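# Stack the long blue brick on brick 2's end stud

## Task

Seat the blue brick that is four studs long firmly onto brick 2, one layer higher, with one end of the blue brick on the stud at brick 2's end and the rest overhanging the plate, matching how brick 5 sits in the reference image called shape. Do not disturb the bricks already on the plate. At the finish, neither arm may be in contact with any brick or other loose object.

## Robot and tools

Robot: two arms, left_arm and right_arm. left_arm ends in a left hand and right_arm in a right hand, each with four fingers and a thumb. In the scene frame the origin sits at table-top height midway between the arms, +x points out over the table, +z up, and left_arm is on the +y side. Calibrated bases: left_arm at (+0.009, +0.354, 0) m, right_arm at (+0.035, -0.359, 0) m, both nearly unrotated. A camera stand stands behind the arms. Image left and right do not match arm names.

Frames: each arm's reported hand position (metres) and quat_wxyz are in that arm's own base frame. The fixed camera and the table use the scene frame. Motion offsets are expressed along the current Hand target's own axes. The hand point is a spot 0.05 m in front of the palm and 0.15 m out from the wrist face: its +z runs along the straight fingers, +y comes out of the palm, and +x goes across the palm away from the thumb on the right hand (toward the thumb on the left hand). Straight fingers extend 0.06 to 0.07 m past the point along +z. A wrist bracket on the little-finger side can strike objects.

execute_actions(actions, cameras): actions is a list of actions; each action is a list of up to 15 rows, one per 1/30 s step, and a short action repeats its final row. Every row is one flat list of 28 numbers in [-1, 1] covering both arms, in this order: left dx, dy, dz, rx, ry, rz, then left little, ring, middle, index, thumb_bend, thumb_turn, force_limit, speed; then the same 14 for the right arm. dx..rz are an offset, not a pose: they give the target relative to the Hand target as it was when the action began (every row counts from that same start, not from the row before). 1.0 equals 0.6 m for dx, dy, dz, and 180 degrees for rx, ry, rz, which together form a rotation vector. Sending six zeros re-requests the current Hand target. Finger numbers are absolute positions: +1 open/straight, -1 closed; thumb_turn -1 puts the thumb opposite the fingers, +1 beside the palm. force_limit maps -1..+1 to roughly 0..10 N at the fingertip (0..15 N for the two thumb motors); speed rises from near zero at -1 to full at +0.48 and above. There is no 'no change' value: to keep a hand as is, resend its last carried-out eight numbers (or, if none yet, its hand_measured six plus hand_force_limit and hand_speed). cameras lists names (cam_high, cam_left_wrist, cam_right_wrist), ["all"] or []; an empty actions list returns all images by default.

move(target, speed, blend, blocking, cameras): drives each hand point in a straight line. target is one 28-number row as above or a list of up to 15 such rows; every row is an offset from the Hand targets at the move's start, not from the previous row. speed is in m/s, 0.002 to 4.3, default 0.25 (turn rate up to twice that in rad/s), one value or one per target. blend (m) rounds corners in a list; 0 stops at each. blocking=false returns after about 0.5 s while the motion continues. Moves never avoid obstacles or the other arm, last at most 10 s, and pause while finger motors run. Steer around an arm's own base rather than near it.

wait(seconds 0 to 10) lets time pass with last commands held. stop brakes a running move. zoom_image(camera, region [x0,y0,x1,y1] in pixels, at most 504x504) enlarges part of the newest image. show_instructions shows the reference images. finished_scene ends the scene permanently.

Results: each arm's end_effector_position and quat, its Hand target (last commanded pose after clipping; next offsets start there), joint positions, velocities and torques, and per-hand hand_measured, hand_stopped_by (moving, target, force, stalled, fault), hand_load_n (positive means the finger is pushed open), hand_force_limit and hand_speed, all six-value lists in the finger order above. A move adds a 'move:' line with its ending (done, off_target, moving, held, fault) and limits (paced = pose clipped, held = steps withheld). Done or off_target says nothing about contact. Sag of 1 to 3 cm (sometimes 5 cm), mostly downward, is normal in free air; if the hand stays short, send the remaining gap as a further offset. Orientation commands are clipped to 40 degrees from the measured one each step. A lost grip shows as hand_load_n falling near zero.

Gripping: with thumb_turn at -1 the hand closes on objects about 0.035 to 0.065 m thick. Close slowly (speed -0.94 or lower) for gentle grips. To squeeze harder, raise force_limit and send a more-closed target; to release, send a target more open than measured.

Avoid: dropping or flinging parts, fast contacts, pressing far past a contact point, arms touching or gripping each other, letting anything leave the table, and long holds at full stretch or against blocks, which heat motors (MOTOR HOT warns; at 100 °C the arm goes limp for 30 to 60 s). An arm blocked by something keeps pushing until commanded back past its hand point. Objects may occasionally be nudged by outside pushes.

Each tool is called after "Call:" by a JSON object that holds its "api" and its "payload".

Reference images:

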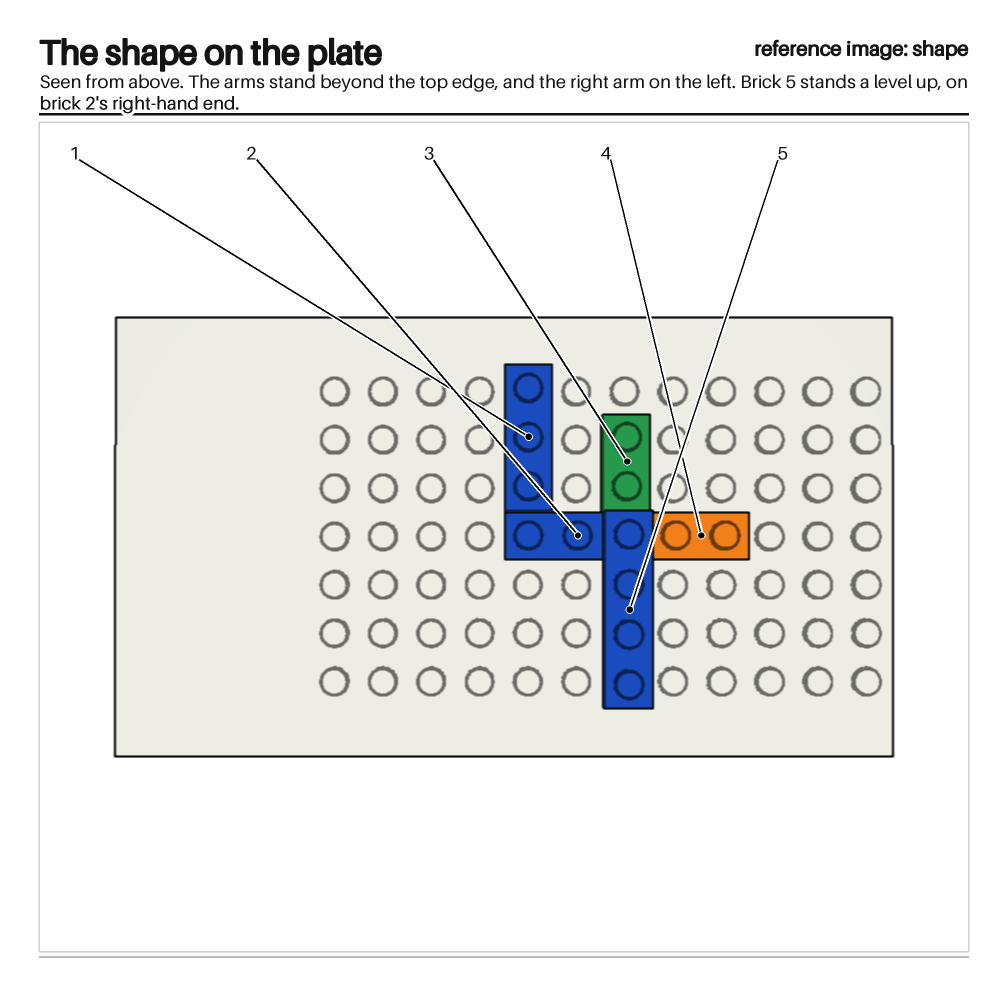

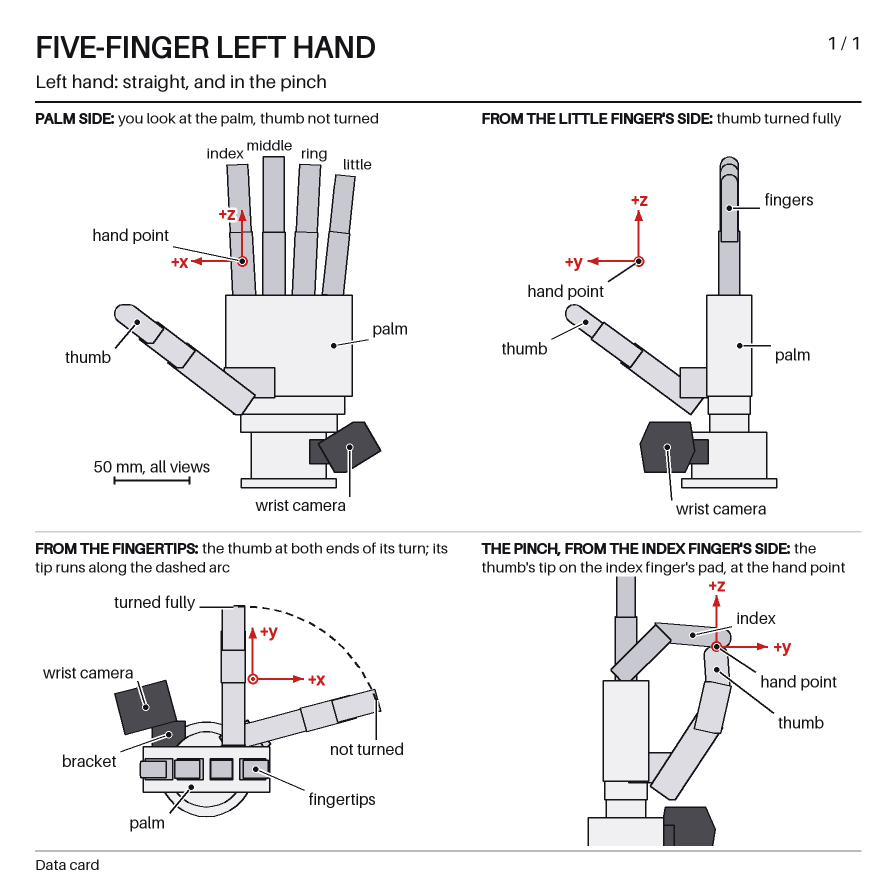

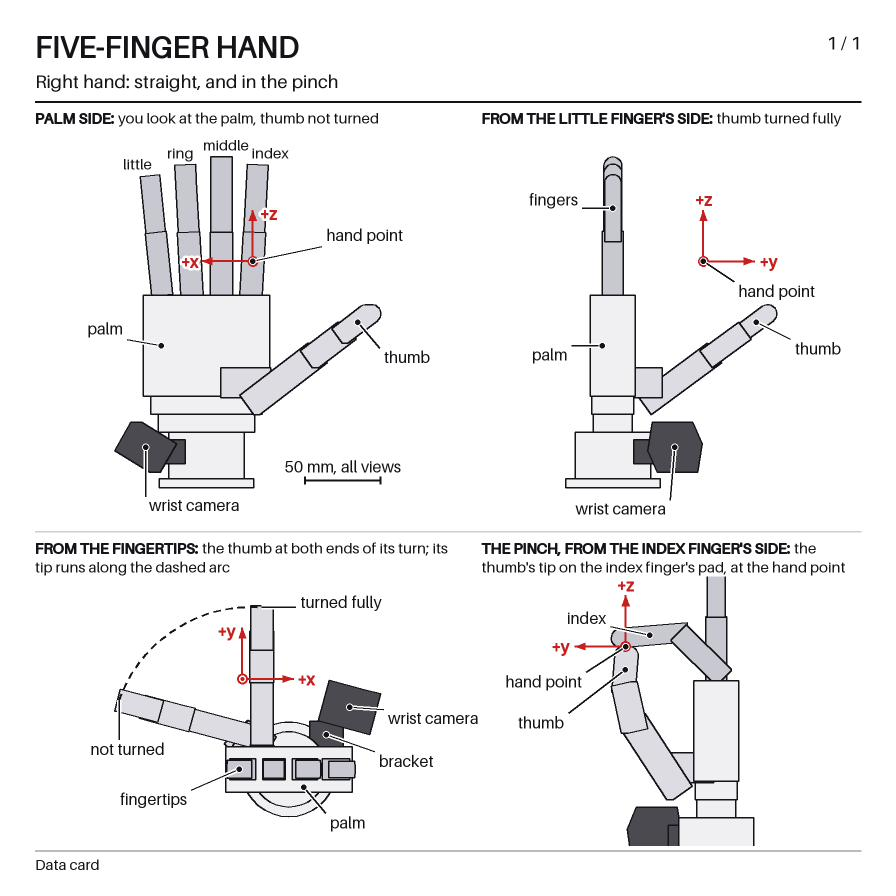

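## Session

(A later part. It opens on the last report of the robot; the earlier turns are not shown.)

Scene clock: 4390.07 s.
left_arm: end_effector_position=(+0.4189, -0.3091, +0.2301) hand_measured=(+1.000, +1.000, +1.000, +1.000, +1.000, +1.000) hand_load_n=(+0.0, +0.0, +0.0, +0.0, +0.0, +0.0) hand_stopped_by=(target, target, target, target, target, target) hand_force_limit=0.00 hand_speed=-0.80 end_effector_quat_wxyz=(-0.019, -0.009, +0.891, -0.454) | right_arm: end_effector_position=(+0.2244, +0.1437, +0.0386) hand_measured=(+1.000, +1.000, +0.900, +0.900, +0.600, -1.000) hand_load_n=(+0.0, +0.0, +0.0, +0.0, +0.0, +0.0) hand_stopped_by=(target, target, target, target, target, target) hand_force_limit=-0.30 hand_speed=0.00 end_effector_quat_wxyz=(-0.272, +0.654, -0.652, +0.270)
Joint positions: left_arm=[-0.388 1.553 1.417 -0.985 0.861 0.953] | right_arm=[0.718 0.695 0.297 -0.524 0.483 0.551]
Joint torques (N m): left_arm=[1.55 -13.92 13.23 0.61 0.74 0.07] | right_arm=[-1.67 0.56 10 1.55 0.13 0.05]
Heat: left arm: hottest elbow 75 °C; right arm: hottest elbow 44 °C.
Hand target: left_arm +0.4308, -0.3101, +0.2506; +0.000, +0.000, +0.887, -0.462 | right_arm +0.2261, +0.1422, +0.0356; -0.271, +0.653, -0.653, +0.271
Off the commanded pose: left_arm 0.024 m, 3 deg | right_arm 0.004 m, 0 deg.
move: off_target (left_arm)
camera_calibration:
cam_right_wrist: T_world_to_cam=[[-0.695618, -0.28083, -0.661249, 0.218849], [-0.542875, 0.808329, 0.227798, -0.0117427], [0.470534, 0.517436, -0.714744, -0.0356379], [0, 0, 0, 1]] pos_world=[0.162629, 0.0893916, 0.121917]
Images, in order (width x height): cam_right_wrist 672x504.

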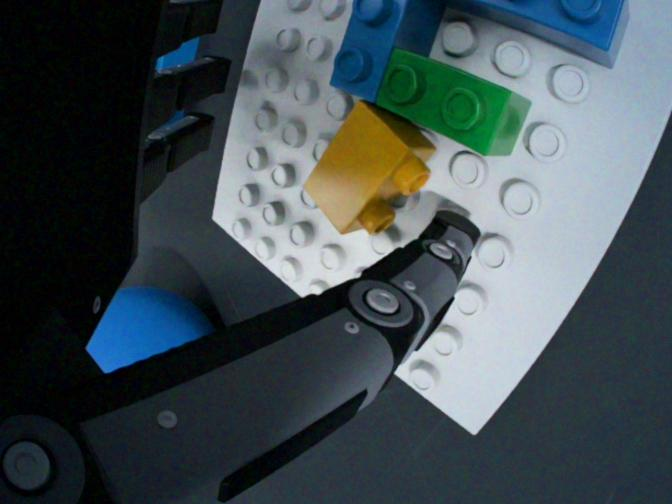

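Call:
{"api": "move", "payload": {"target": [[0,0,0,0,0,0,1,1,1,1,1,1,0,-0.8, 0.0133,-0.04,-0.04,0,0,0,1,1,0.9,0.9,0.6,-1,-0.3,0],[0,0,0,0,0,0,1,1,1,1,1,1,0,-0.8, 0.0133,0.0,0.0,0,0,0,1,1,0.9,0.9,0.6,-1,-0.3,0]], "speed": 0.1, "cameras": []}}

Call:
{"api": "execute_actions", "payload": {"actions": [[[0,0,0,0,0,0,1,1,1,1,1,1,0,-0.8, 0,0,0,0,0,0,1,1,0.9,0.9,0.1,-1,-0.3,-0.7]],[[0,0,0,0,0,0,1,1,1,1,1,1,0,-0.8, 0,0,0,0,0,0,1,1,0.9,0.9,0.1,-1,-0.3,-0.7]],[[0,0,0,0,0,0,1,1,1,1,1,1,0,-0.8, 0,0,0,0,0,0,1,1,0.9,0.9,0.1,-1,-0.3,-0.7]]], "cameras": ["cam_right_wrist"]}}

Call:
{"api": "zoom_image", "payload": {"camera": "cam_right_wrist", "region": [260, 50, 520, 290]}}

Scene clock: 4429.80 s.
left_arm: end_effector_position=(+0.4189, -0.3091, +0.2301) hand_measured=(+1.000, +1.000, +1.000, +1.000, +1.000, +1.000) hand_load_n=(+0.0, +0.0, +0.0, +0.0, +0.0, +0.0) hand_stopped_by=(target, target, target, target, target, target) hand_force_limit=0.00 hand_speed=-0.80 end_effector_quat_wxyz=(-0.019, -0.009, +0.891, -0.454) | right_arm: end_effector_position=(+0.2247, +0.1358, +0.0390) hand_measured=(+1.000, +1.000, +0.900, +0.900, +0.600, -1.000) hand_load_n=(+0.0, +0.0, +0.0, +0.0, +0.0, +0.0) hand_stopped_by=(target, target, target, target, target, target) hand_force_limit=-0.30 hand_speed=0.00 end_effector_quat_wxyz=(-0.272, +0.653, -0.652, +0.271)
Joint positions: left_arm=[-0.388 1.553 1.417 -0.985 0.861 0.953] | right_arm=[0.681 0.664 0.287 -0.529 0.461 0.519]
Joint torques (N m): left_arm=[1.79 -13.86 13.2 0.58 0.75 0.07] | right_arm=[-1.44 0.79 10.03 1.66 0.13 0.06]
Heat: left arm: hottest elbow 75 °C; right arm: hottest elbow 47 °C.
Hand target: left_arm +0.4308, -0.3101, +0.2506; +0.000, +0.000, +0.887, -0.462 | right_arm +0.2260, +0.1341, +0.0356; -0.271, +0.653, -0.653, +0.271
Off the commanded pose: left_arm 0.024 m, 3 deg | right_arm 0.004 m, 0 deg.
move: off_target (left_arm)
No camera images: "cameras" was empty.

Scene clock: 4431.50 s.
left_arm: end_effector_position=(+0.4189, -0.3091, +0.2301) hand_measured=(+1.000, +1.000, +1.000, +1.000, +1.000, +1.000) hand_load_n=(+0.0, +0.0, +0.0, +0.0, +0.0, +0.0) hand_stopped_by=(target, target, target, target, target, target) hand_force_limit=0.00 hand_speed=-0.80 end_effector_quat_wxyz=(-0.019, -0.009, +0.891, -0.454) | right_arm: end_effector_position=(+0.2246, +0.1358, +0.0389) hand_measured=(+1.000, +1.000, +0.900, +0.900, +0.100, -1.000) hand_load_n=(+0.0, +0.0, +0.0, +0.0, +0.0, +0.0) hand_stopped_by=(target, target, target, target, target, target) hand_force_limit=-0.30 hand_speed=-0.70 end_effector_quat_wxyz=(-0.272, +0.653, -0.652, +0.270)
Joint positions: left_arm=[-0.388 1.553 1.417 -0.985 0.861 0.953] | right_arm=[0.681 0.665 0.287 -0.529 0.46 0.519]
Joint torques (N m): left_arm=[1.73 -13.86 13.24 0.61 0.74 0.07] | right_arm=[-1.38 0.44 10 1.61 0.12 0.05]
Heat: left arm: hottest elbow 75 °C; right arm: hottest elbow 46 °C.
Hand target: left_arm +0.4308, -0.3101, +0.2506; +0.000, +0.000, +0.887, -0.462 | right_arm +0.2259, +0.1341, +0.0355; -0.271, +0.653, -0.653, +0.271
Off the commanded pose: left_arm 0.024 m, 3 deg | right_arm 0.004 m, 0 deg.
camera_calibration:
cam_right_wrist: T_world_to_cam=[[-0.695631, -0.280697, -0.661292, 0.217034], [-0.542851, 0.808304, 0.22794, -0.00528162], [0.470543, 0.517545, -0.714658, -0.0314975], [0, 0, 0, 1]] pos_world=[0.16293, 0.0814915, 0.122217]
Images, in order (width x height): cam_right_wrist 672x504.

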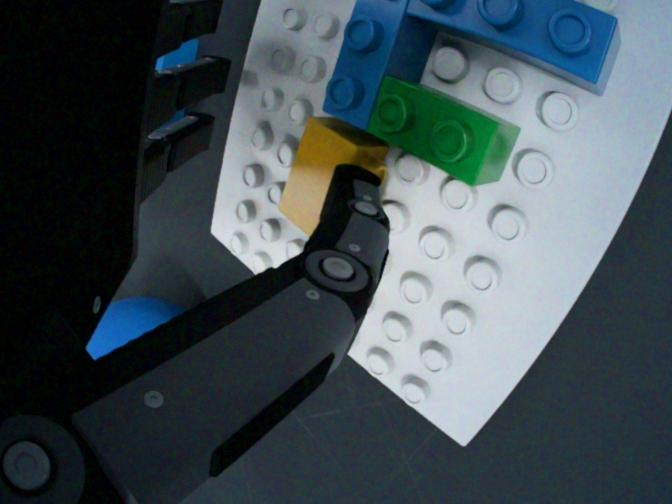

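Scaled by 1.938 from the camera's 672x504 image, which has a finer 960x720 frame.

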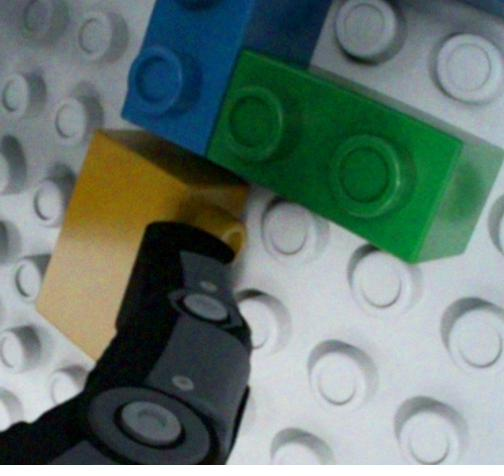

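Call:
{"api": "move", "payload": {"target": [[0,0,0,0,0,0,1,1,1,1,1,1,0,-0.8, -0.0048,-0.0537,-0.063,0.0833,0,0,1,1,0.9,0.9,0.6,-1,-0.3,0],[0,0,0,0,0,0,1,1,1,1,1,1,0,-0.8, -0.0048,-0.0537,-0.0625,0.0833,0,0,1,1,0.3,0.3,0.27,-1,-0.3,0],[0,0,0,0,0,0,1,1,1,1,1,1,0,-0.8, -0.0048,-0.03,-0.035,0.0833,0,0,1,1,0.3,0.3,0.27,-1,-0.3,0]], "speed": 0.12, "cameras": ["cam_right_wrist","cam_left_wrist"]}}

Call:
{"api": "zoom_image", "payload": {"camera": "cam_right_wrist", "region": [260, 50, 520, 290]}}

Scene clock: 4478.50 s.
left_arm: end_effector_position=(+0.4189, -0.3091, +0.2301) hand_measured=(+1.000, +1.000, +1.000, +1.000, +1.000, +1.000) hand_load_n=(+0.0, +0.0, +0.0, +0.0, +0.0, +0.0) hand_stopped_by=(target, target, target, target, target, target) hand_force_limit=0.00 hand_speed=-0.80 end_effector_quat_wxyz=(-0.019, -0.009, +0.891, -0.454) | right_arm: end_effector_position=(+0.2240, +0.1356, +0.0669) hand_measured=(+1.000, +1.000, +0.300, +0.300, +0.270, -1.000) hand_load_n=(+0.0, -0.5, +0.5, +0.0, +0.0, +0.0) hand_stopped_by=(target, target, target, target, target, target) hand_force_limit=-0.30 hand_speed=0.00 end_effector_quat_wxyz=(-0.353, +0.611, -0.613, +0.356)
Joint positions: left_arm=[-0.388 1.553 1.417 -0.985 0.861 0.953] | right_arm=[0.895 0.449 0.211 -0.507 0.747 0.558]
Joint torques (N m): left_arm=[1.9 -13.98 13.27 0.62 0.75 0.07] | right_arm=[-0.5 2.02 10.41 1.89 0.27 0.12]
Heat: left arm: hottest elbow 75 °C; right arm: hottest elbow 45 °C.
Hand target: left_arm +0.4308, -0.3101, +0.2506; +0.000, +0.000, +0.887, -0.462 | right_arm +0.2238, +0.1370, +0.0630; -0.354, +0.612, -0.612, +0.354
Off the commanded pose: left_arm 0.024 m, 3 deg | right_arm 0.004 m, 0 deg.
move: off_target (left_arm)
camera_calibration:
cam_left_wrist: T_world_to_cam=[[-0.254805, -0.543548, 0.799769, -0.248628], [-0.800058, 0.583033, 0.14135, 0.479178], [-0.543122, -0.603845, -0.583429, 0.293783], [0, 0, 0, 1]] pos_world=[0.479579, -0.237118, 0.302515]
cam_right_wrist: T_world_to_cam=[[-0.502275, -0.279257, -0.818374, 0.202006], [-0.577562, 0.812692, 0.0771594, 0.0054272], [0.643539, 0.511417, -0.569483, -0.0586611], [0, 0, 0, 1]] pos_world=[0.142348, 0.0820011, 0.131491]
Images, in order (width x height): cam_left_wrist 672x504, cam_right_wrist 672x504.

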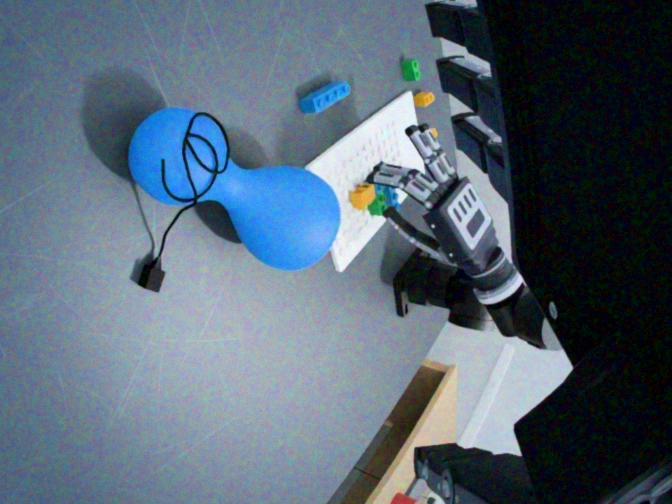

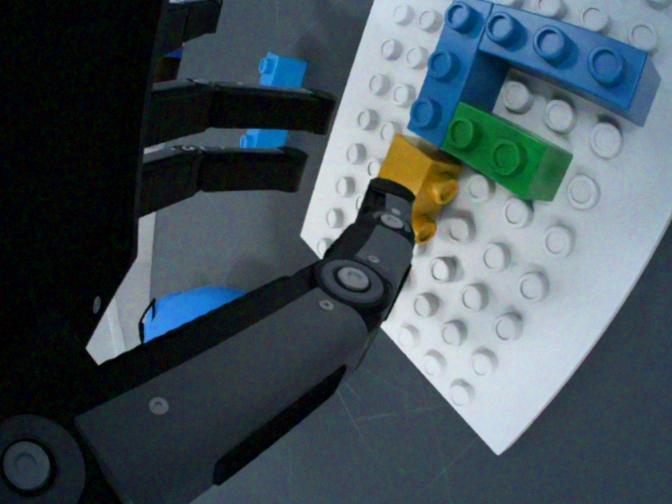

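Scaled by 1.938 from the camera's 672x504 image, which has a finer 960x720 frame.

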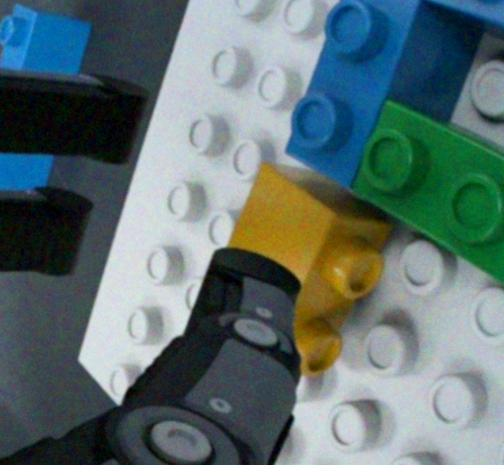

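Call:
{"api": "move", "payload": {"target": [0,0,0,0,0,0,1,1,1,1,1,1,0,-0.8, 0,0.0407,0.0178,0,0,0,1,1,0.3,0.3,0.27,-1,-0.3,-0.8], "speed": 0.1, "cameras": ["cam_right_wrist","cam_left_wrist"]}}

Call:
{"api": "zoom_image", "payload": {"camera": "cam_right_wrist", "region": [260, 50, 520, 290]}}

Scene clock: 4493.00 s.
left_arm: end_effector_position=(+0.4189, -0.3091, +0.2301) hand_measured=(+1.000, +1.000, +1.000, +1.000, +1.000, +1.000) hand_load_n=(+0.0, +0.0, +0.0, +0.0, +0.0, -0.5) hand_stopped_by=(target, target, target, target, target, target) hand_force_limit=0.00 hand_speed=-0.80 end_effector_quat_wxyz=(-0.019, -0.009, +0.891, -0.454) | right_arm: end_effector_position=(+0.2224, +0.1356, +0.0418) hand_measured=(+1.000, +1.000, +0.300, +0.300, +0.270, -1.000) hand_load_n=(+0.0, +0.0, +0.0, +0.0, +0.0, +0.0) hand_stopped_by=(target, target, target, target, target, target) hand_force_limit=-0.30 hand_speed=-0.80 end_effector_quat_wxyz=(-0.353, +0.611, -0.613, +0.356)
Joint positions: left_arm=[-0.388 1.553 1.417 -0.985 0.861 0.953] | right_arm=[0.906 0.499 0.152 -0.405 0.757 0.568]
Joint torques (N m): left_arm=[1.79 -13.98 13.22 0.58 0.74 0.07] | right_arm=[-0.15 1.85 9.81 1.77 0.42 0.18]
Heat: left arm: hottest elbow 75 °C; right arm: hottest elbow 45 °C.
Hand target: left_arm +0.4308, -0.3101, +0.2506; +0.000, +0.000, +0.887, -0.462 | right_arm +0.2209, +0.1370, +0.0367; -0.354, +0.612, -0.612, +0.354
Off the commanded pose: left_arm 0.024 m, 3 deg | right_arm 0.006 m, 0 deg.
move: off_target (left_arm)
camera_calibration:
cam_left_wrist: T_world_to_cam=[[-0.254805, -0.543548, 0.799769, -0.248628], [-0.800058, 0.583033, 0.14135, 0.479178], [-0.543122, -0.603845, -0.583429, 0.293783], [0, 0, 0, 1]] pos_world=[0.479579, -0.237118, 0.302515]
cam_right_wrist: T_world_to_cam=[[-0.502133, -0.280689, -0.817971, 0.180823], [-0.577205, 0.813119, 0.0753084, 0.00646253], [0.64397, 0.509952, -0.570309, -0.0717751], [0, 0, 0, 1]] pos_world=[0.140748, 0.0821021, 0.106487]
Images, in order (width x height): cam_left_wrist 672x504, cam_right_wrist 672x504.

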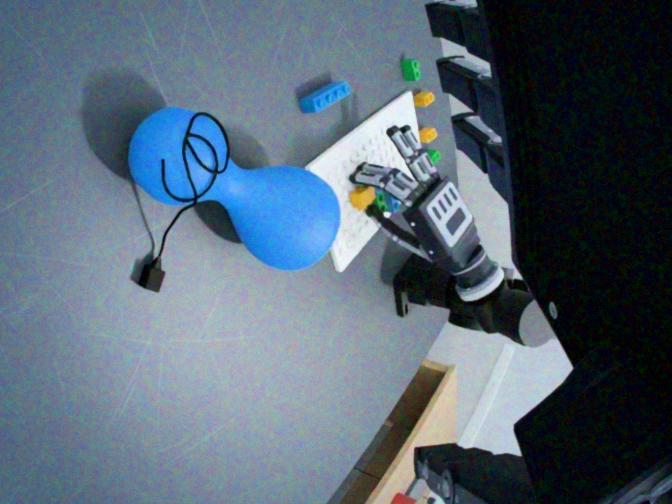

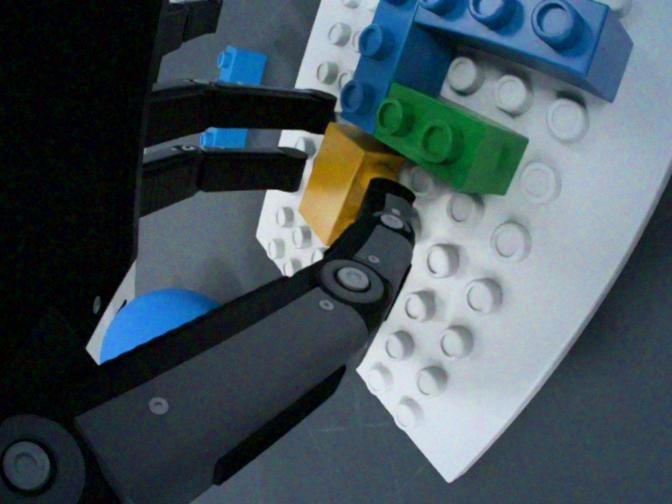

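Scaled by 1.938 from the camera's 672x504 image, which has a finer 960x720 frame.

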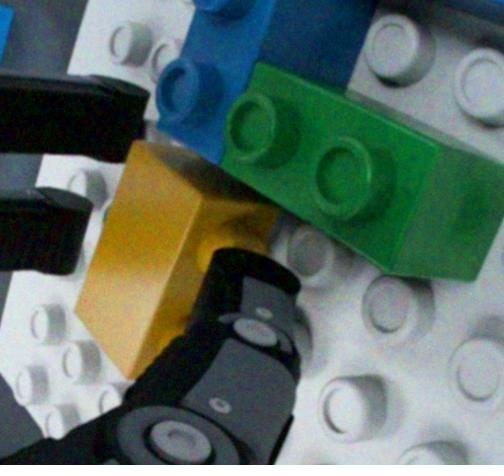

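Call:
{"api": "execute_actions", "payload": {"actions": [[[0,0,0,0,0,0,1,1,1,1,1,1,0,-0.8, 0,0,0,0,0,0,1,1,-0.3,-0.3,0.27,-1,-0.3,-0.8]],[[0,0,0,0,0,0,1,1,1,1,1,1,0,-0.8, 0,0,0,0,0,0,1,1,-0.3,-0.3,0.27,-1,-0.3,-0.8]],[[0,0,0,0,0,0,1,1,1,1,1,1,0,-0.8, 0,0,0,0,0,0,1,1,-0.3,-0.3,0.27,-1,-0.3,-0.8]]], "cameras": ["cam_right_wrist","cam_left_wrist"]}}

Call:
{"api": "zoom_image", "payload": {"camera": "cam_right_wrist", "region": [260, 50, 520, 290]}}

Scene clock: 4503.37 s.
left_arm: end_effector_position=(+0.4189, -0.3091, +0.2301) hand_measured=(+1.000, +1.000, +1.000, +1.000, +1.000, +1.000) hand_load_n=(+0.0, +0.0, +0.0, +0.0, +0.0, +0.0) hand_stopped_by=(target, target, target, target, target, target) hand_force_limit=0.00 hand_speed=-0.80 end_effector_quat_wxyz=(-0.019, -0.009, +0.891, -0.454) | right_arm: end_effector_position=(+0.2241, +0.1367, +0.0435) hand_measured=(+1.000, +1.000, +0.008, -0.030, +0.270, -1.000) hand_load_n=(+0.0, +0.0, +2.0, +4.0, +2.5, -1.5) hand_stopped_by=(target, target, force, force, target, target) hand_force_limit=-0.30 hand_speed=-0.80 end_effector_quat_wxyz=(-0.357, +0.607, -0.614, +0.357)
Joint positions: left_arm=[-0.388 1.553 1.417 -0.985 0.861 0.953] | right_arm=[0.906 0.499 0.15 -0.393 0.76 0.569]
Joint torques (N m): left_arm=[1.49 -13.98 13.31 0.61 0.75 0.06] | right_arm=[-0.26 1.9 9.94 1.39 0.22 0.17]
Heat: left arm: hottest elbow 75 °C; right arm: hottest elbow 45 °C.
Hand target: left_arm +0.4308, -0.3101, +0.2506; +0.000, +0.000, +0.887, -0.462 | right_arm +0.2210, +0.1371, +0.0368; -0.354, +0.612, -0.612, +0.354
Off the commanded pose: left_arm 0.024 m, 3 deg | right_arm 0.007 m, 1 deg.
camera_calibration:
cam_left_wrist: T_world_to_cam=[[-0.254805, -0.543548, 0.799769, -0.248628], [-0.800058, 0.583033, 0.14135, 0.479178], [-0.543122, -0.603845, -0.583429, 0.293783], [0, 0, 0, 1]] pos_world=[0.479579, -0.237118, 0.302515]
cam_right_wrist: T_world_to_cam=[[-0.495892, -0.271685, -0.82479, 0.181041], [-0.574845, 0.814604, 0.0772875, 0.00554333], [0.650879, 0.512453, -0.560132, -0.0748062], [0, 0, 0, 1]] pos_world=[0.141653, 0.0830051, 0.106991]
Images, in order (width x height): cam_left_wrist 672x504, cam_right_wrist 672x504.

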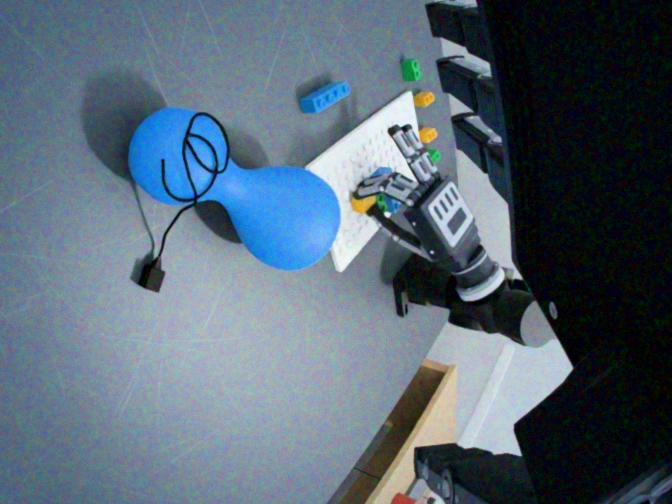

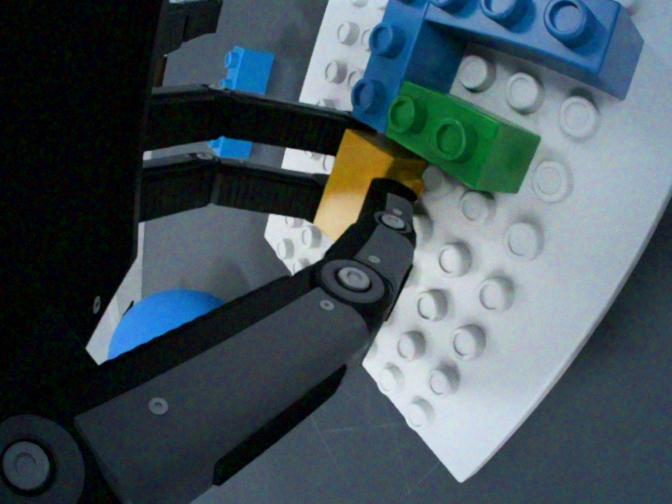

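Scaled by 1.938 from the camera's 672x504 image, which has a finer 960x720 frame.

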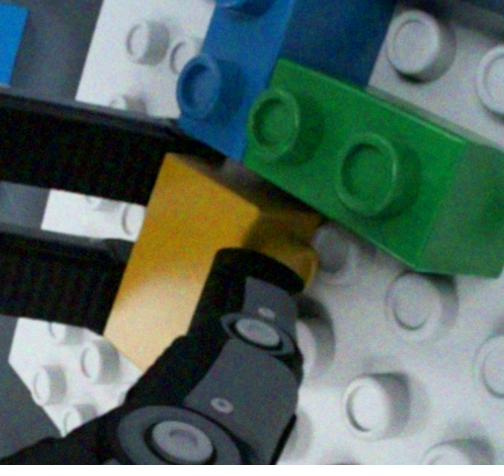

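Call:
{"api": "execute_actions", "payload": {"actions": [[[0,0,0,0,0,0,1,1,1,1,1,1,0,-0.8, 0,0,0,0,0,0,1,1,-0.35,-0.35,0.27,-1,0,-0.8]]]}}

Call:
{"api": "move", "payload": {"target": [0,0,0,0,0,0,1,1,1,1,1,1,0,-0.8, 0,-0.06,-0.02,0,0,0,1,1,-0.35,-0.35,0.27,-1,0,-0.8], "speed": 0.1, "cameras": ["cam_right_wrist","cam_left_wrist"]}}

Scene clock: 4509.83 s.
left_arm: end_effector_position=(+0.4189, -0.3091, +0.2301) hand_measured=(+1.000, +1.000, +1.000, +1.000, +1.000, +1.000) hand_load_n=(+0.0, +0.0, +0.0, -0.5, +0.0, -0.5) hand_stopped_by=(target, target, target, target, target, target) hand_force_limit=0.00 hand_speed=-0.80 end_effector_quat_wxyz=(-0.019, -0.009, +0.891, -0.454) | right_arm: end_effector_position=(+0.2242, +0.1368, +0.0437) hand_measured=(+1.000, +1.000, -0.008, -0.046, +0.272, -1.000) hand_load_n=(+0.0, +0.0, +6.5, +7.0, +6.0, -2.0) hand_stopped_by=(target, target, force, force, target, target) hand_force_limit=0.00 hand_speed=-0.80 end_effector_quat_wxyz=(-0.358, +0.606, -0.614, +0.357)
Joint positions: left_arm=[-0.388 1.553 1.417 -0.985 0.861 0.953] | right_arm=[0.906 0.499 0.15 -0.392 0.761 0.569]
Joint torques (N m): left_arm=[1.73 -13.74 13.22 0.59 0.75 0.07] | right_arm=[-0.21 1.85 9.87 1.28 0.2 0.16]
Heat: left arm: hottest elbow 75 °C; right arm: hottest elbow 45 °C.
Hand target: left_arm +0.4308, -0.3101, +0.2506; +0.000, +0.000, +0.887, -0.462 | right_arm +0.2210, +0.1371, +0.0367; -0.354, +0.612, -0.612, +0.354
Off the commanded pose: left_arm 0.024 m, 3 deg | right_arm 0.008 m, 1 deg.

Scene clock: 4510.97 s.
left_arm: end_effector_position=(+0.4189, -0.3091, +0.2301) hand_measured=(+1.000, +1.000, +1.000, +1.000, +1.000, +1.000) hand_load_n=(+0.0, +0.0, +0.0, +0.0, +0.0, -0.5) hand_stopped_by=(target, target, target, target, target, target) hand_force_limit=0.00 hand_speed=-0.80 end_effector_quat_wxyz=(-0.019, -0.009, +0.891, -0.454) | right_arm: end_effector_position=(+0.2220, +0.1343, +0.0512) hand_measured=(+1.000, +1.000, -0.008, -0.046, +0.270, -1.000) hand_load_n=(+0.0, +0.0, +2.0, +0.0, +0.5, +0.0) hand_stopped_by=(target, target, force, force, target, target) hand_force_limit=0.00 hand_speed=-0.80 end_effector_quat_wxyz=(-0.346, +0.618, -0.613, +0.350)
Joint positions: left_arm=[-0.388 1.553 1.417 -0.985 0.861 0.953] | right_arm=[0.879 0.474 0.182 -0.466 0.721 0.55]
Joint torques (N m): left_arm=[1.61 -13.92 13.23 0.64 0.75 0.06] | right_arm=[-1.49 0.85 14.98 0.21 0.46 -0.04]
Heat: left arm: hottest elbow 75 °C; right arm: hottest elbow 46 °C.
Hand target: left_arm +0.4308, -0.3101, +0.2506; +0.000, +0.000, +0.887, -0.462 | right_arm +0.2284, +0.1370, +0.0737; -0.354, +0.612, -0.612, +0.354
Off the commanded pose: left_arm 0.024 m, 3 deg | right_arm 0.024 m, 1 deg.
move: off_target (left_arm, right_arm)
camera_calibration:
cam_left_wrist: T_world_to_cam=[[-0.254805, -0.543548, 0.799769, -0.248628], [-0.800058, 0.583033, 0.14135, 0.479178], [-0.543122, -0.603845, -0.583429, 0.293783], [0, 0, 0, 1]] pos_world=[0.479579, -0.237118, 0.302515]
cam_right_wrist: T_world_to_cam=[[-0.517123, -0.287906, -0.806036, 0.191635], [-0.582276, 0.808561, 0.0847592, 0.00769559], [0.627327, 0.513166, -0.585766, -0.0614653], [0, 0, 0, 1]] pos_world=[0.142138, 0.0804923, 0.117808]
Images, in order (width x height): cam_left_wrist 672x504, cam_right_wrist 672x504.

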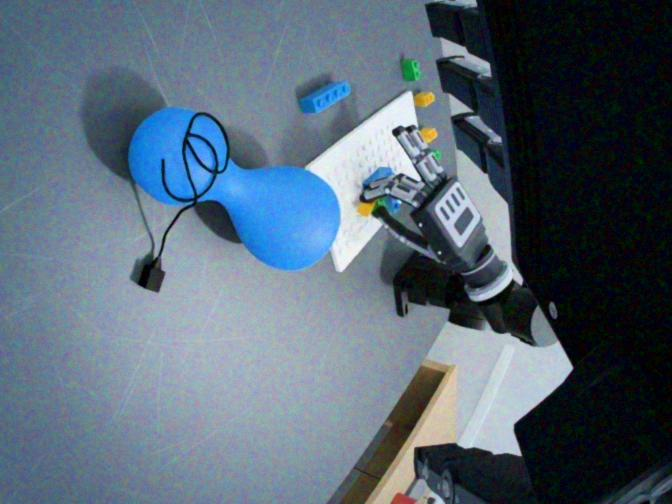

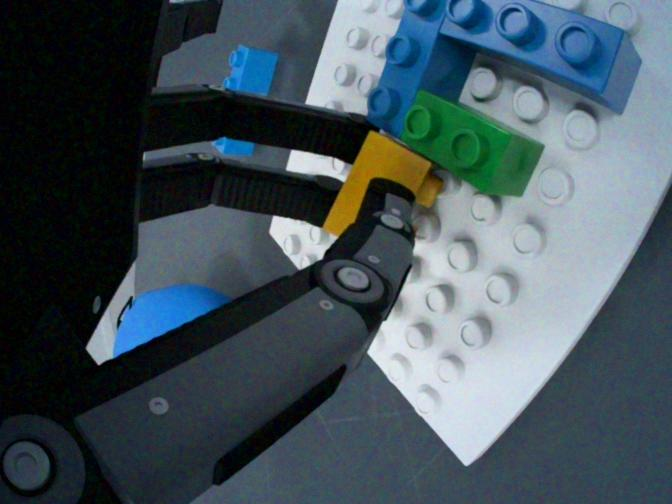

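Call:
{"api": "zoom_image", "payload": {"camera": "cam_right_wrist", "region": [310, 90, 490, 270]}}

Call:
{"api": "zoom_image", "payload": {"camera": "cam_left_wrist", "region": [320, 150, 420, 250]}}

Scaled by 2.800 from the camera's 672x504 image, which has a finer 960x720 frame.

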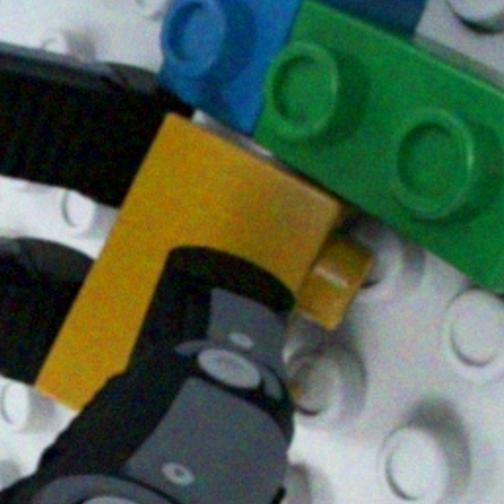

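Scaled by 5.040 from the camera's 672x504 image, which has a finer 960x720 frame.

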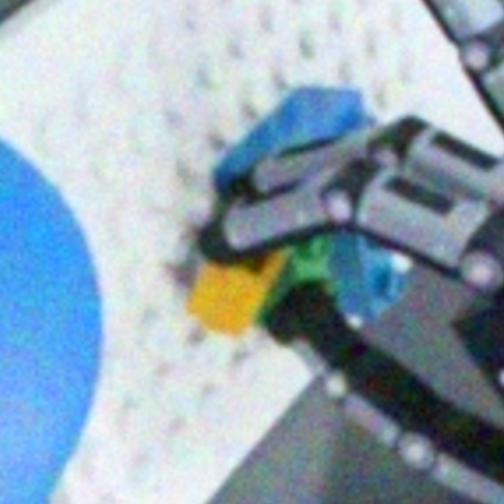

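Call:
{"api": "execute_actions", "payload": {"actions": [[[0,0,0,0,0,0,1,1,1,1,1,1,0,-0.8, 0,0,0,0,0,0,1,1,0.3,0.3,0.27,-1,0,-0.85]],[[0,0,0,0,0,0,1,1,1,1,1,1,0,-0.8, 0,0,0,0,0,0,1,1,0.3,0.3,0.27,-1,0,-0.85]]], "cameras": ["cam_right_wrist"]}}

Call:
{"api": "move", "payload": {"target": [0,0,0,0,0,0,1,1,1,1,1,1,0,-0.8, 0,-0.03,-0.03,0,0,0,1,1,0.3,0.3,0.27,-1,0,-0.8], "speed": 0.1, "cameras": ["cam_right_wrist"]}}

Call:
{"api": "zoom_image", "payload": {"camera": "cam_right_wrist", "region": [310, 50, 510, 250]}}

Scene clock: 4527.47 s.
left_arm: end_effector_position=(+0.4189, -0.3091, +0.2301) hand_measured=(+1.000, +1.000, +1.000, +1.000, +1.000, +1.000) hand_load_n=(+0.0, +0.0, +0.0, +0.0, +0.0, +0.0) hand_stopped_by=(target, target, target, target, target, target) hand_force_limit=0.00 hand_speed=-0.80 end_effector_quat_wxyz=(-0.019, -0.009, +0.891, -0.454) | right_arm: end_effector_position=(+0.2198, +0.1314, +0.0490) hand_measured=(+1.000, +1.000, +0.300, +0.300, +0.270, -1.000) hand_load_n=(+0.0, +0.0, +0.0, +0.0, +0.0, +0.0) hand_stopped_by=(target, target, target, target, target, target) hand_force_limit=0.00 hand_speed=-0.85 end_effector_quat_wxyz=(-0.339, +0.624, -0.610, +0.351)
Joint positions: left_arm=[-0.388 1.553 1.417 -0.985 0.861 0.953] | right_arm=[0.879 0.471 0.183 -0.483 0.721 0.54]
Joint torques (N m): left_arm=[1.79 -13.74 13.26 0.57 0.75 0.06] | right_arm=[-1.38 0.79 15.01 0.66 0.52 0.05]
Heat: left arm: hottest elbow 75 °C; right arm: hottest elbow 47 °C.
Hand target: left_arm +0.4308, -0.3101, +0.2506; +0.000, +0.000, +0.887, -0.462 | right_arm +0.2284, +0.1371, +0.0739; -0.354, +0.612, -0.612, +0.354
Off the commanded pose: left_arm 0.024 m, 3 deg | right_arm 0.027 m, 2 deg.
camera_calibration:
cam_right_wrist: T_world_to_cam=[[-0.523002, -0.30531, -0.795773, 0.191055], [-0.585635, 0.807075, 0.0752481, 0.0104351], [0.619274, 0.505387, -0.600902, -0.0563534], [0, 0, 0, 1]] pos_world=[0.140932, 0.0783895, 0.117388]
Images, in order (width x height): cam_right_wrist 672x504.

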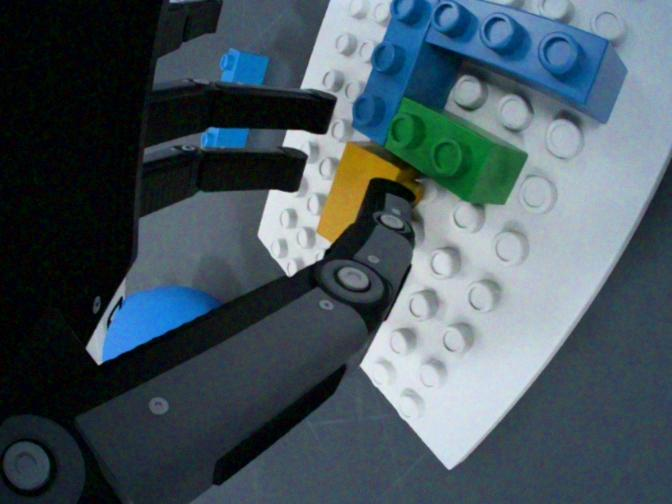

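Scene clock: 4528.80 s.
left_arm: end_effector_position=(+0.4189, -0.3091, +0.2301) hand_measured=(+1.000, +1.000, +1.000, +1.000, +1.000, +1.000) hand_load_n=(+0.0, +0.0, +0.0, +0.0, +0.0, +0.0) hand_stopped_by=(target, target, target, target, target, target) hand_force_limit=0.00 hand_speed=-0.80 end_effector_quat_wxyz=(-0.019, -0.009, +0.891, -0.454) | right_arm: end_effector_position=(+0.2160, +0.1249, +0.0678) hand_measured=(+1.000, +1.000, +0.300, +0.300, +0.270, -1.000) hand_load_n=(-0.5, +0.0, +0.0, +0.0, +0.0, +0.0) hand_stopped_by=(target, target, target, target, target, target) hand_force_limit=0.00 hand_speed=-0.80 end_effector_quat_wxyz=(-0.328, +0.625, -0.611, +0.358)
Joint positions: left_arm=[-0.388 1.553 1.417 -0.985 0.861 0.953] | right_arm=[0.89 0.423 0.234 -0.61 0.743 0.553]
Joint torques (N m): left_arm=[1.73 -13.8 13.19 0.58 0.75 0.07] | right_arm=[-0.03 0.67 16.02 0.59 0.56 0.19]
Heat: left arm: hottest elbow 75 °C; right arm: hottest elbow 47 °C.
Hand target: left_arm +0.4308, -0.3101, +0.2506; +0.000, +0.000, +0.887, -0.462 | right_arm +0.2218, +0.1371, +0.0985; -0.354, +0.612, -0.612, +0.354
Off the commanded pose: left_arm 0.024 m, 3 deg | right_arm 0.034 m, 3 deg.
move: off_target (left_arm, right_arm)
camera_calibration:
cam_right_wrist: T_world_to_cam=[[-0.531291, -0.315803, -0.786129, 0.204362], [-0.575655, 0.815377, 0.0614941, 0.00980726], [0.621571, 0.48521, -0.614996, -0.0364099], [0, 0, 0, 1]] pos_world=[0.136853, 0.0742081, 0.13766]
Images, in order (width x height): cam_right_wrist 672x504.

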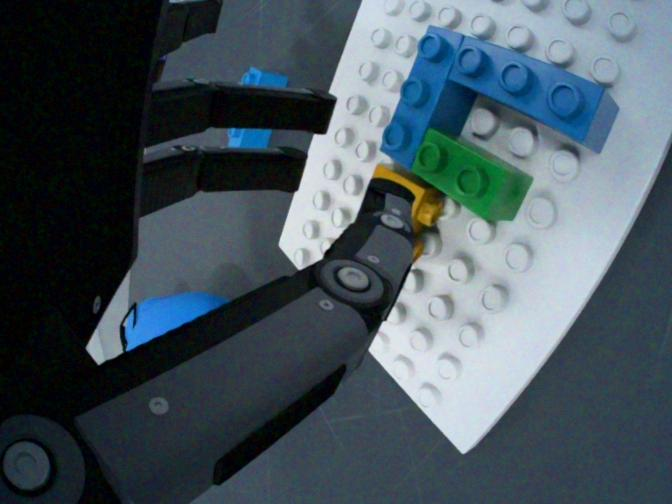

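Scaled by 2.520 from the camera's 672x504 image, which has a finer 960x720 frame.

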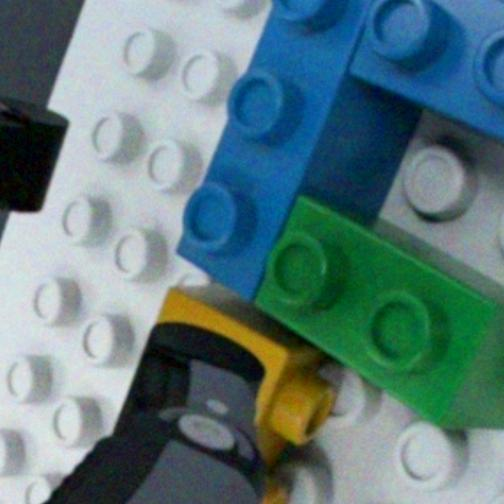

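Call:
{"api": "move", "payload": {"target": [[0,0,0,0,0,0,1,1,1,1,1,1,0,-0.8, -0.0032,0.045,0.0128,0,0,0,1,1,0.3,0.3,0.27,-1,0,-0.8],[0,0,0,0,0,0,1,1,1,1,1,1,0,-0.8, -0.0032,0.0985,0.0428,0,0,0,1,1,0.3,0.3,0.27,-1,0,-0.8]], "speed": 0.12, "cameras": ["cam_right_wrist","cam_left_wrist"]}}

Call:
{"api": "zoom_image", "payload": {"camera": "cam_right_wrist", "region": [280, 50, 500, 270]}}

Scene clock: 4553.23 s.
left_arm: end_effector_position=(+0.4189, -0.3091, +0.2301) hand_measured=(+1.000, +1.000, +1.000, +1.000, +1.000, +1.000) hand_load_n=(+0.0, +0.0, +0.0, +0.0, +0.0, +0.0) hand_stopped_by=(target, target, target, target, target, target) hand_force_limit=0.00 hand_speed=-0.80 end_effector_quat_wxyz=(-0.019, -0.009, +0.891, -0.454) | right_arm: end_effector_position=(+0.2160, +0.1388, +0.0407) hand_measured=(+1.000, +1.000, +0.300, +0.300, +0.270, -1.000) hand_load_n=(+0.0, +0.0, -0.5, +0.0, +0.0, +0.0) hand_stopped_by=(target, target, target, target, target, target) hand_force_limit=0.00 hand_speed=-0.80 end_effector_quat_wxyz=(-0.356, +0.609, -0.613, +0.356)
Joint positions: left_arm=[-0.388 1.553 1.417 -0.985 0.861 0.953] | right_arm=[0.959 0.494 0.15 -0.438 0.795 0.619]
Joint torques (N m): left_arm=[1.67 -13.74 13.2 0.62 0.74 0.07] | right_arm=[-0.5 2.2 9.72 1.69 0.2 0.11]
Heat: left arm: hottest elbow 75 °C; right arm: hottest elbow 50 °C.
Hand target: left_arm +0.4308, -0.3101, +0.2506; +0.000, +0.000, +0.887, -0.462 | right_arm +0.2146, +0.1389, +0.0343; -0.354, +0.612, -0.612, +0.354
Off the commanded pose: left_arm 0.024 m, 3 deg | right_arm 0.006 m, 1 deg.
move: off_target (left_arm)
camera_calibration:
cam_left_wrist: T_world_to_cam=[[-0.254805, -0.543548, 0.799769, -0.248628], [-0.800058, 0.583033, 0.14135, 0.479178], [-0.543122, -0.603845, -0.583429, 0.293783], [0, 0, 0, 1]] pos_world=[0.479579, -0.237118, 0.302515]
cam_right_wrist: T_world_to_cam=[[-0.498356, -0.275857, -0.821915, 0.176249], [-0.577311, 0.812864, 0.0772246, 0.000150415], [0.646803, 0.512986, -0.564351, -0.07116], [0, 0, 0, 1]] pos_world=[0.133948, 0.0850014, 0.104691]
Images, in order (width x height): cam_left_wrist 672x504, cam_right_wrist 672x504.

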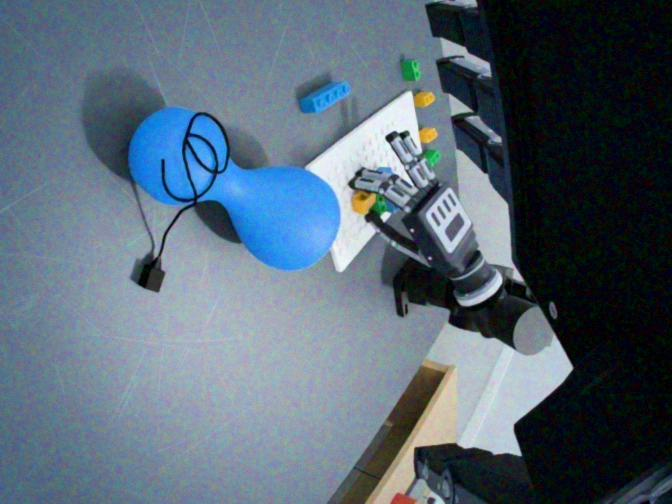

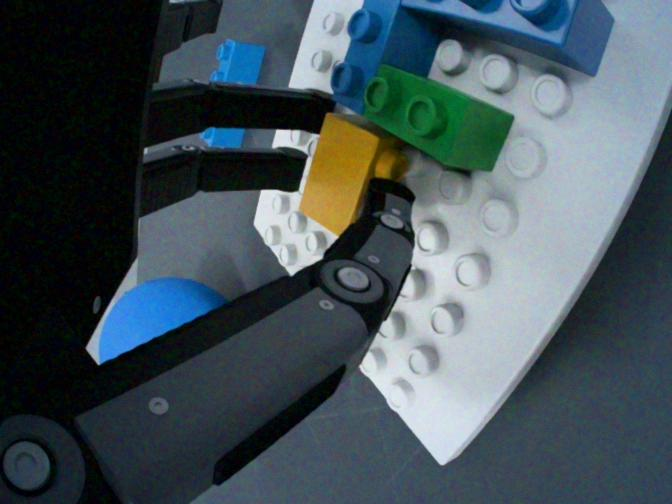

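Scaled by 2.291 from the camera's 672x504 image, which has a finer 960x720 frame.

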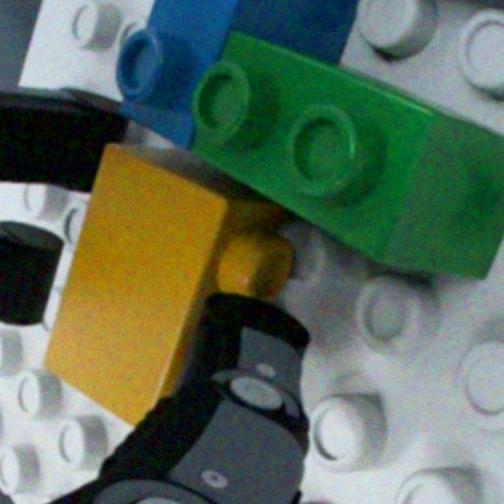

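Call:
{"api": "execute_actions", "payload": {"actions": [[[0,0,0,0,0,0,1,1,1,1,1,1,0,-0.8, 0,0,0,0,0,0,1,1,-0.3,-0.3,0.27,-1,-0.2,-0.8]],[[0,0,0,0,0,0,1,1,1,1,1,1,0,-0.8, 0,0,0,0,0,0,1,1,-0.3,-0.3,0.27,-1,-0.2,-0.8]],[[0,0,0,0,0,0,1,1,1,1,1,1,0,-0.8, 0,0,0,0,0,0,1,1,-0.35,-0.35,0.27,-1,0.2,-0.8]]], "cameras": ["cam_right_wrist","cam_left_wrist"]}}

Call:
{"api": "zoom_image", "payload": {"camera": "cam_right_wrist", "region": [280, 50, 500, 270]}}

Scene clock: 4560.57 s.
left_arm: end_effector_position=(+0.4189, -0.3091, +0.2301) hand_measured=(+1.000, +1.000, +1.000, +1.000, +1.000, +1.000) hand_load_n=(+0.0, +0.0, +0.0, +0.0, +0.0, +0.0) hand_stopped_by=(target, target, target, target, target, target) hand_force_limit=0.00 hand_speed=-0.80 end_effector_quat_wxyz=(-0.019, -0.009, +0.891, -0.454) | right_arm: end_effector_position=(+0.2206, +0.1428, +0.0462) hand_measured=(+1.000, +1.000, -0.008, -0.138, +0.272, -1.000) hand_load_n=(+0.0, +0.0, +5.5, +5.5, +3.5, -1.0) hand_stopped_by=(target, target, force, force, target, target) hand_force_limit=0.20 hand_speed=-0.80 end_effector_quat_wxyz=(-0.369, +0.598, -0.616, +0.357)
Joint positions: left_arm=[-0.388 1.553 1.417 -0.985 0.861 0.953] | right_arm=[0.959 0.495 0.149 -0.404 0.804 0.623]
Joint torques (N m): left_arm=[1.73 -13.68 13.26 0.61 0.74 0.08] | right_arm=[-0.97 2.2 9.83 0.58 -0.26 0.08]
Heat: left arm: hottest elbow 75 °C; right arm: hottest elbow 50 °C.
Hand target: left_arm +0.4308, -0.3101, +0.2506; +0.000, +0.000, +0.887, -0.462 | right_arm +0.2146, +0.1389, +0.0343; -0.354, +0.612, -0.612, +0.354
Off the commanded pose: left_arm 0.024 m, 3 deg | right_arm 0.014 m, 2 deg.
camera_calibration:
cam_left_wrist: T_world_to_cam=[[-0.254805, -0.543548, 0.799769, -0.248628], [-0.800058, 0.583033, 0.14135, 0.479178], [-0.543122, -0.603845, -0.583429, 0.293783], [0, 0, 0, 1]] pos_world=[0.479579, -0.237118, 0.302515]
cam_right_wrist: T_world_to_cam=[[-0.481031, -0.250618, -0.840119, 0.177595], [-0.57273, 0.815356, 0.0846999, -0.00255948], [0.663769, 0.521905, -0.535748, -0.0795372], [0, 0, 0, 1]] pos_world=[0.136757, 0.0881062, 0.106806]
Images, in order (width x height): cam_left_wrist 672x504, cam_right_wrist 672x504.

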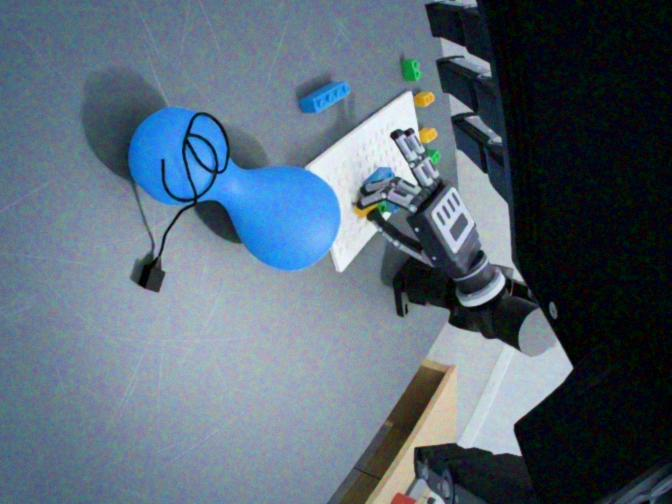

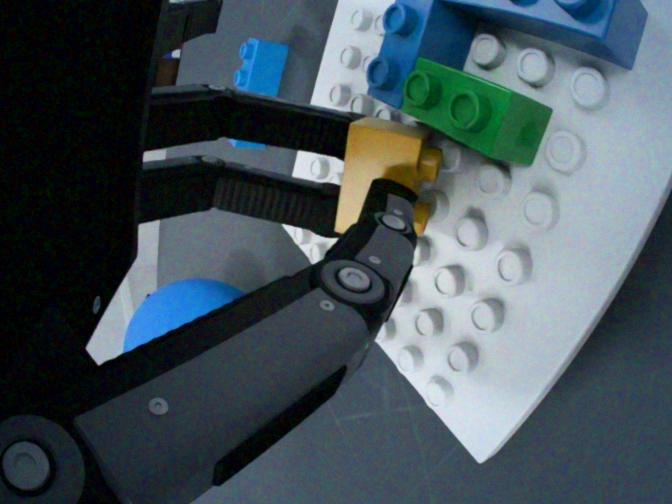

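Scaled by 2.291 from the camera's 672x504 image, which has a finer 960x720 frame.

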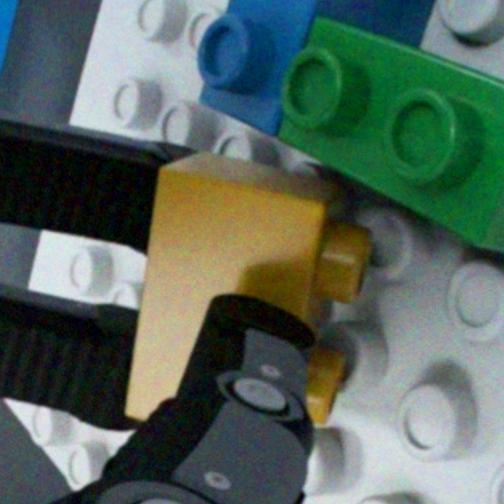

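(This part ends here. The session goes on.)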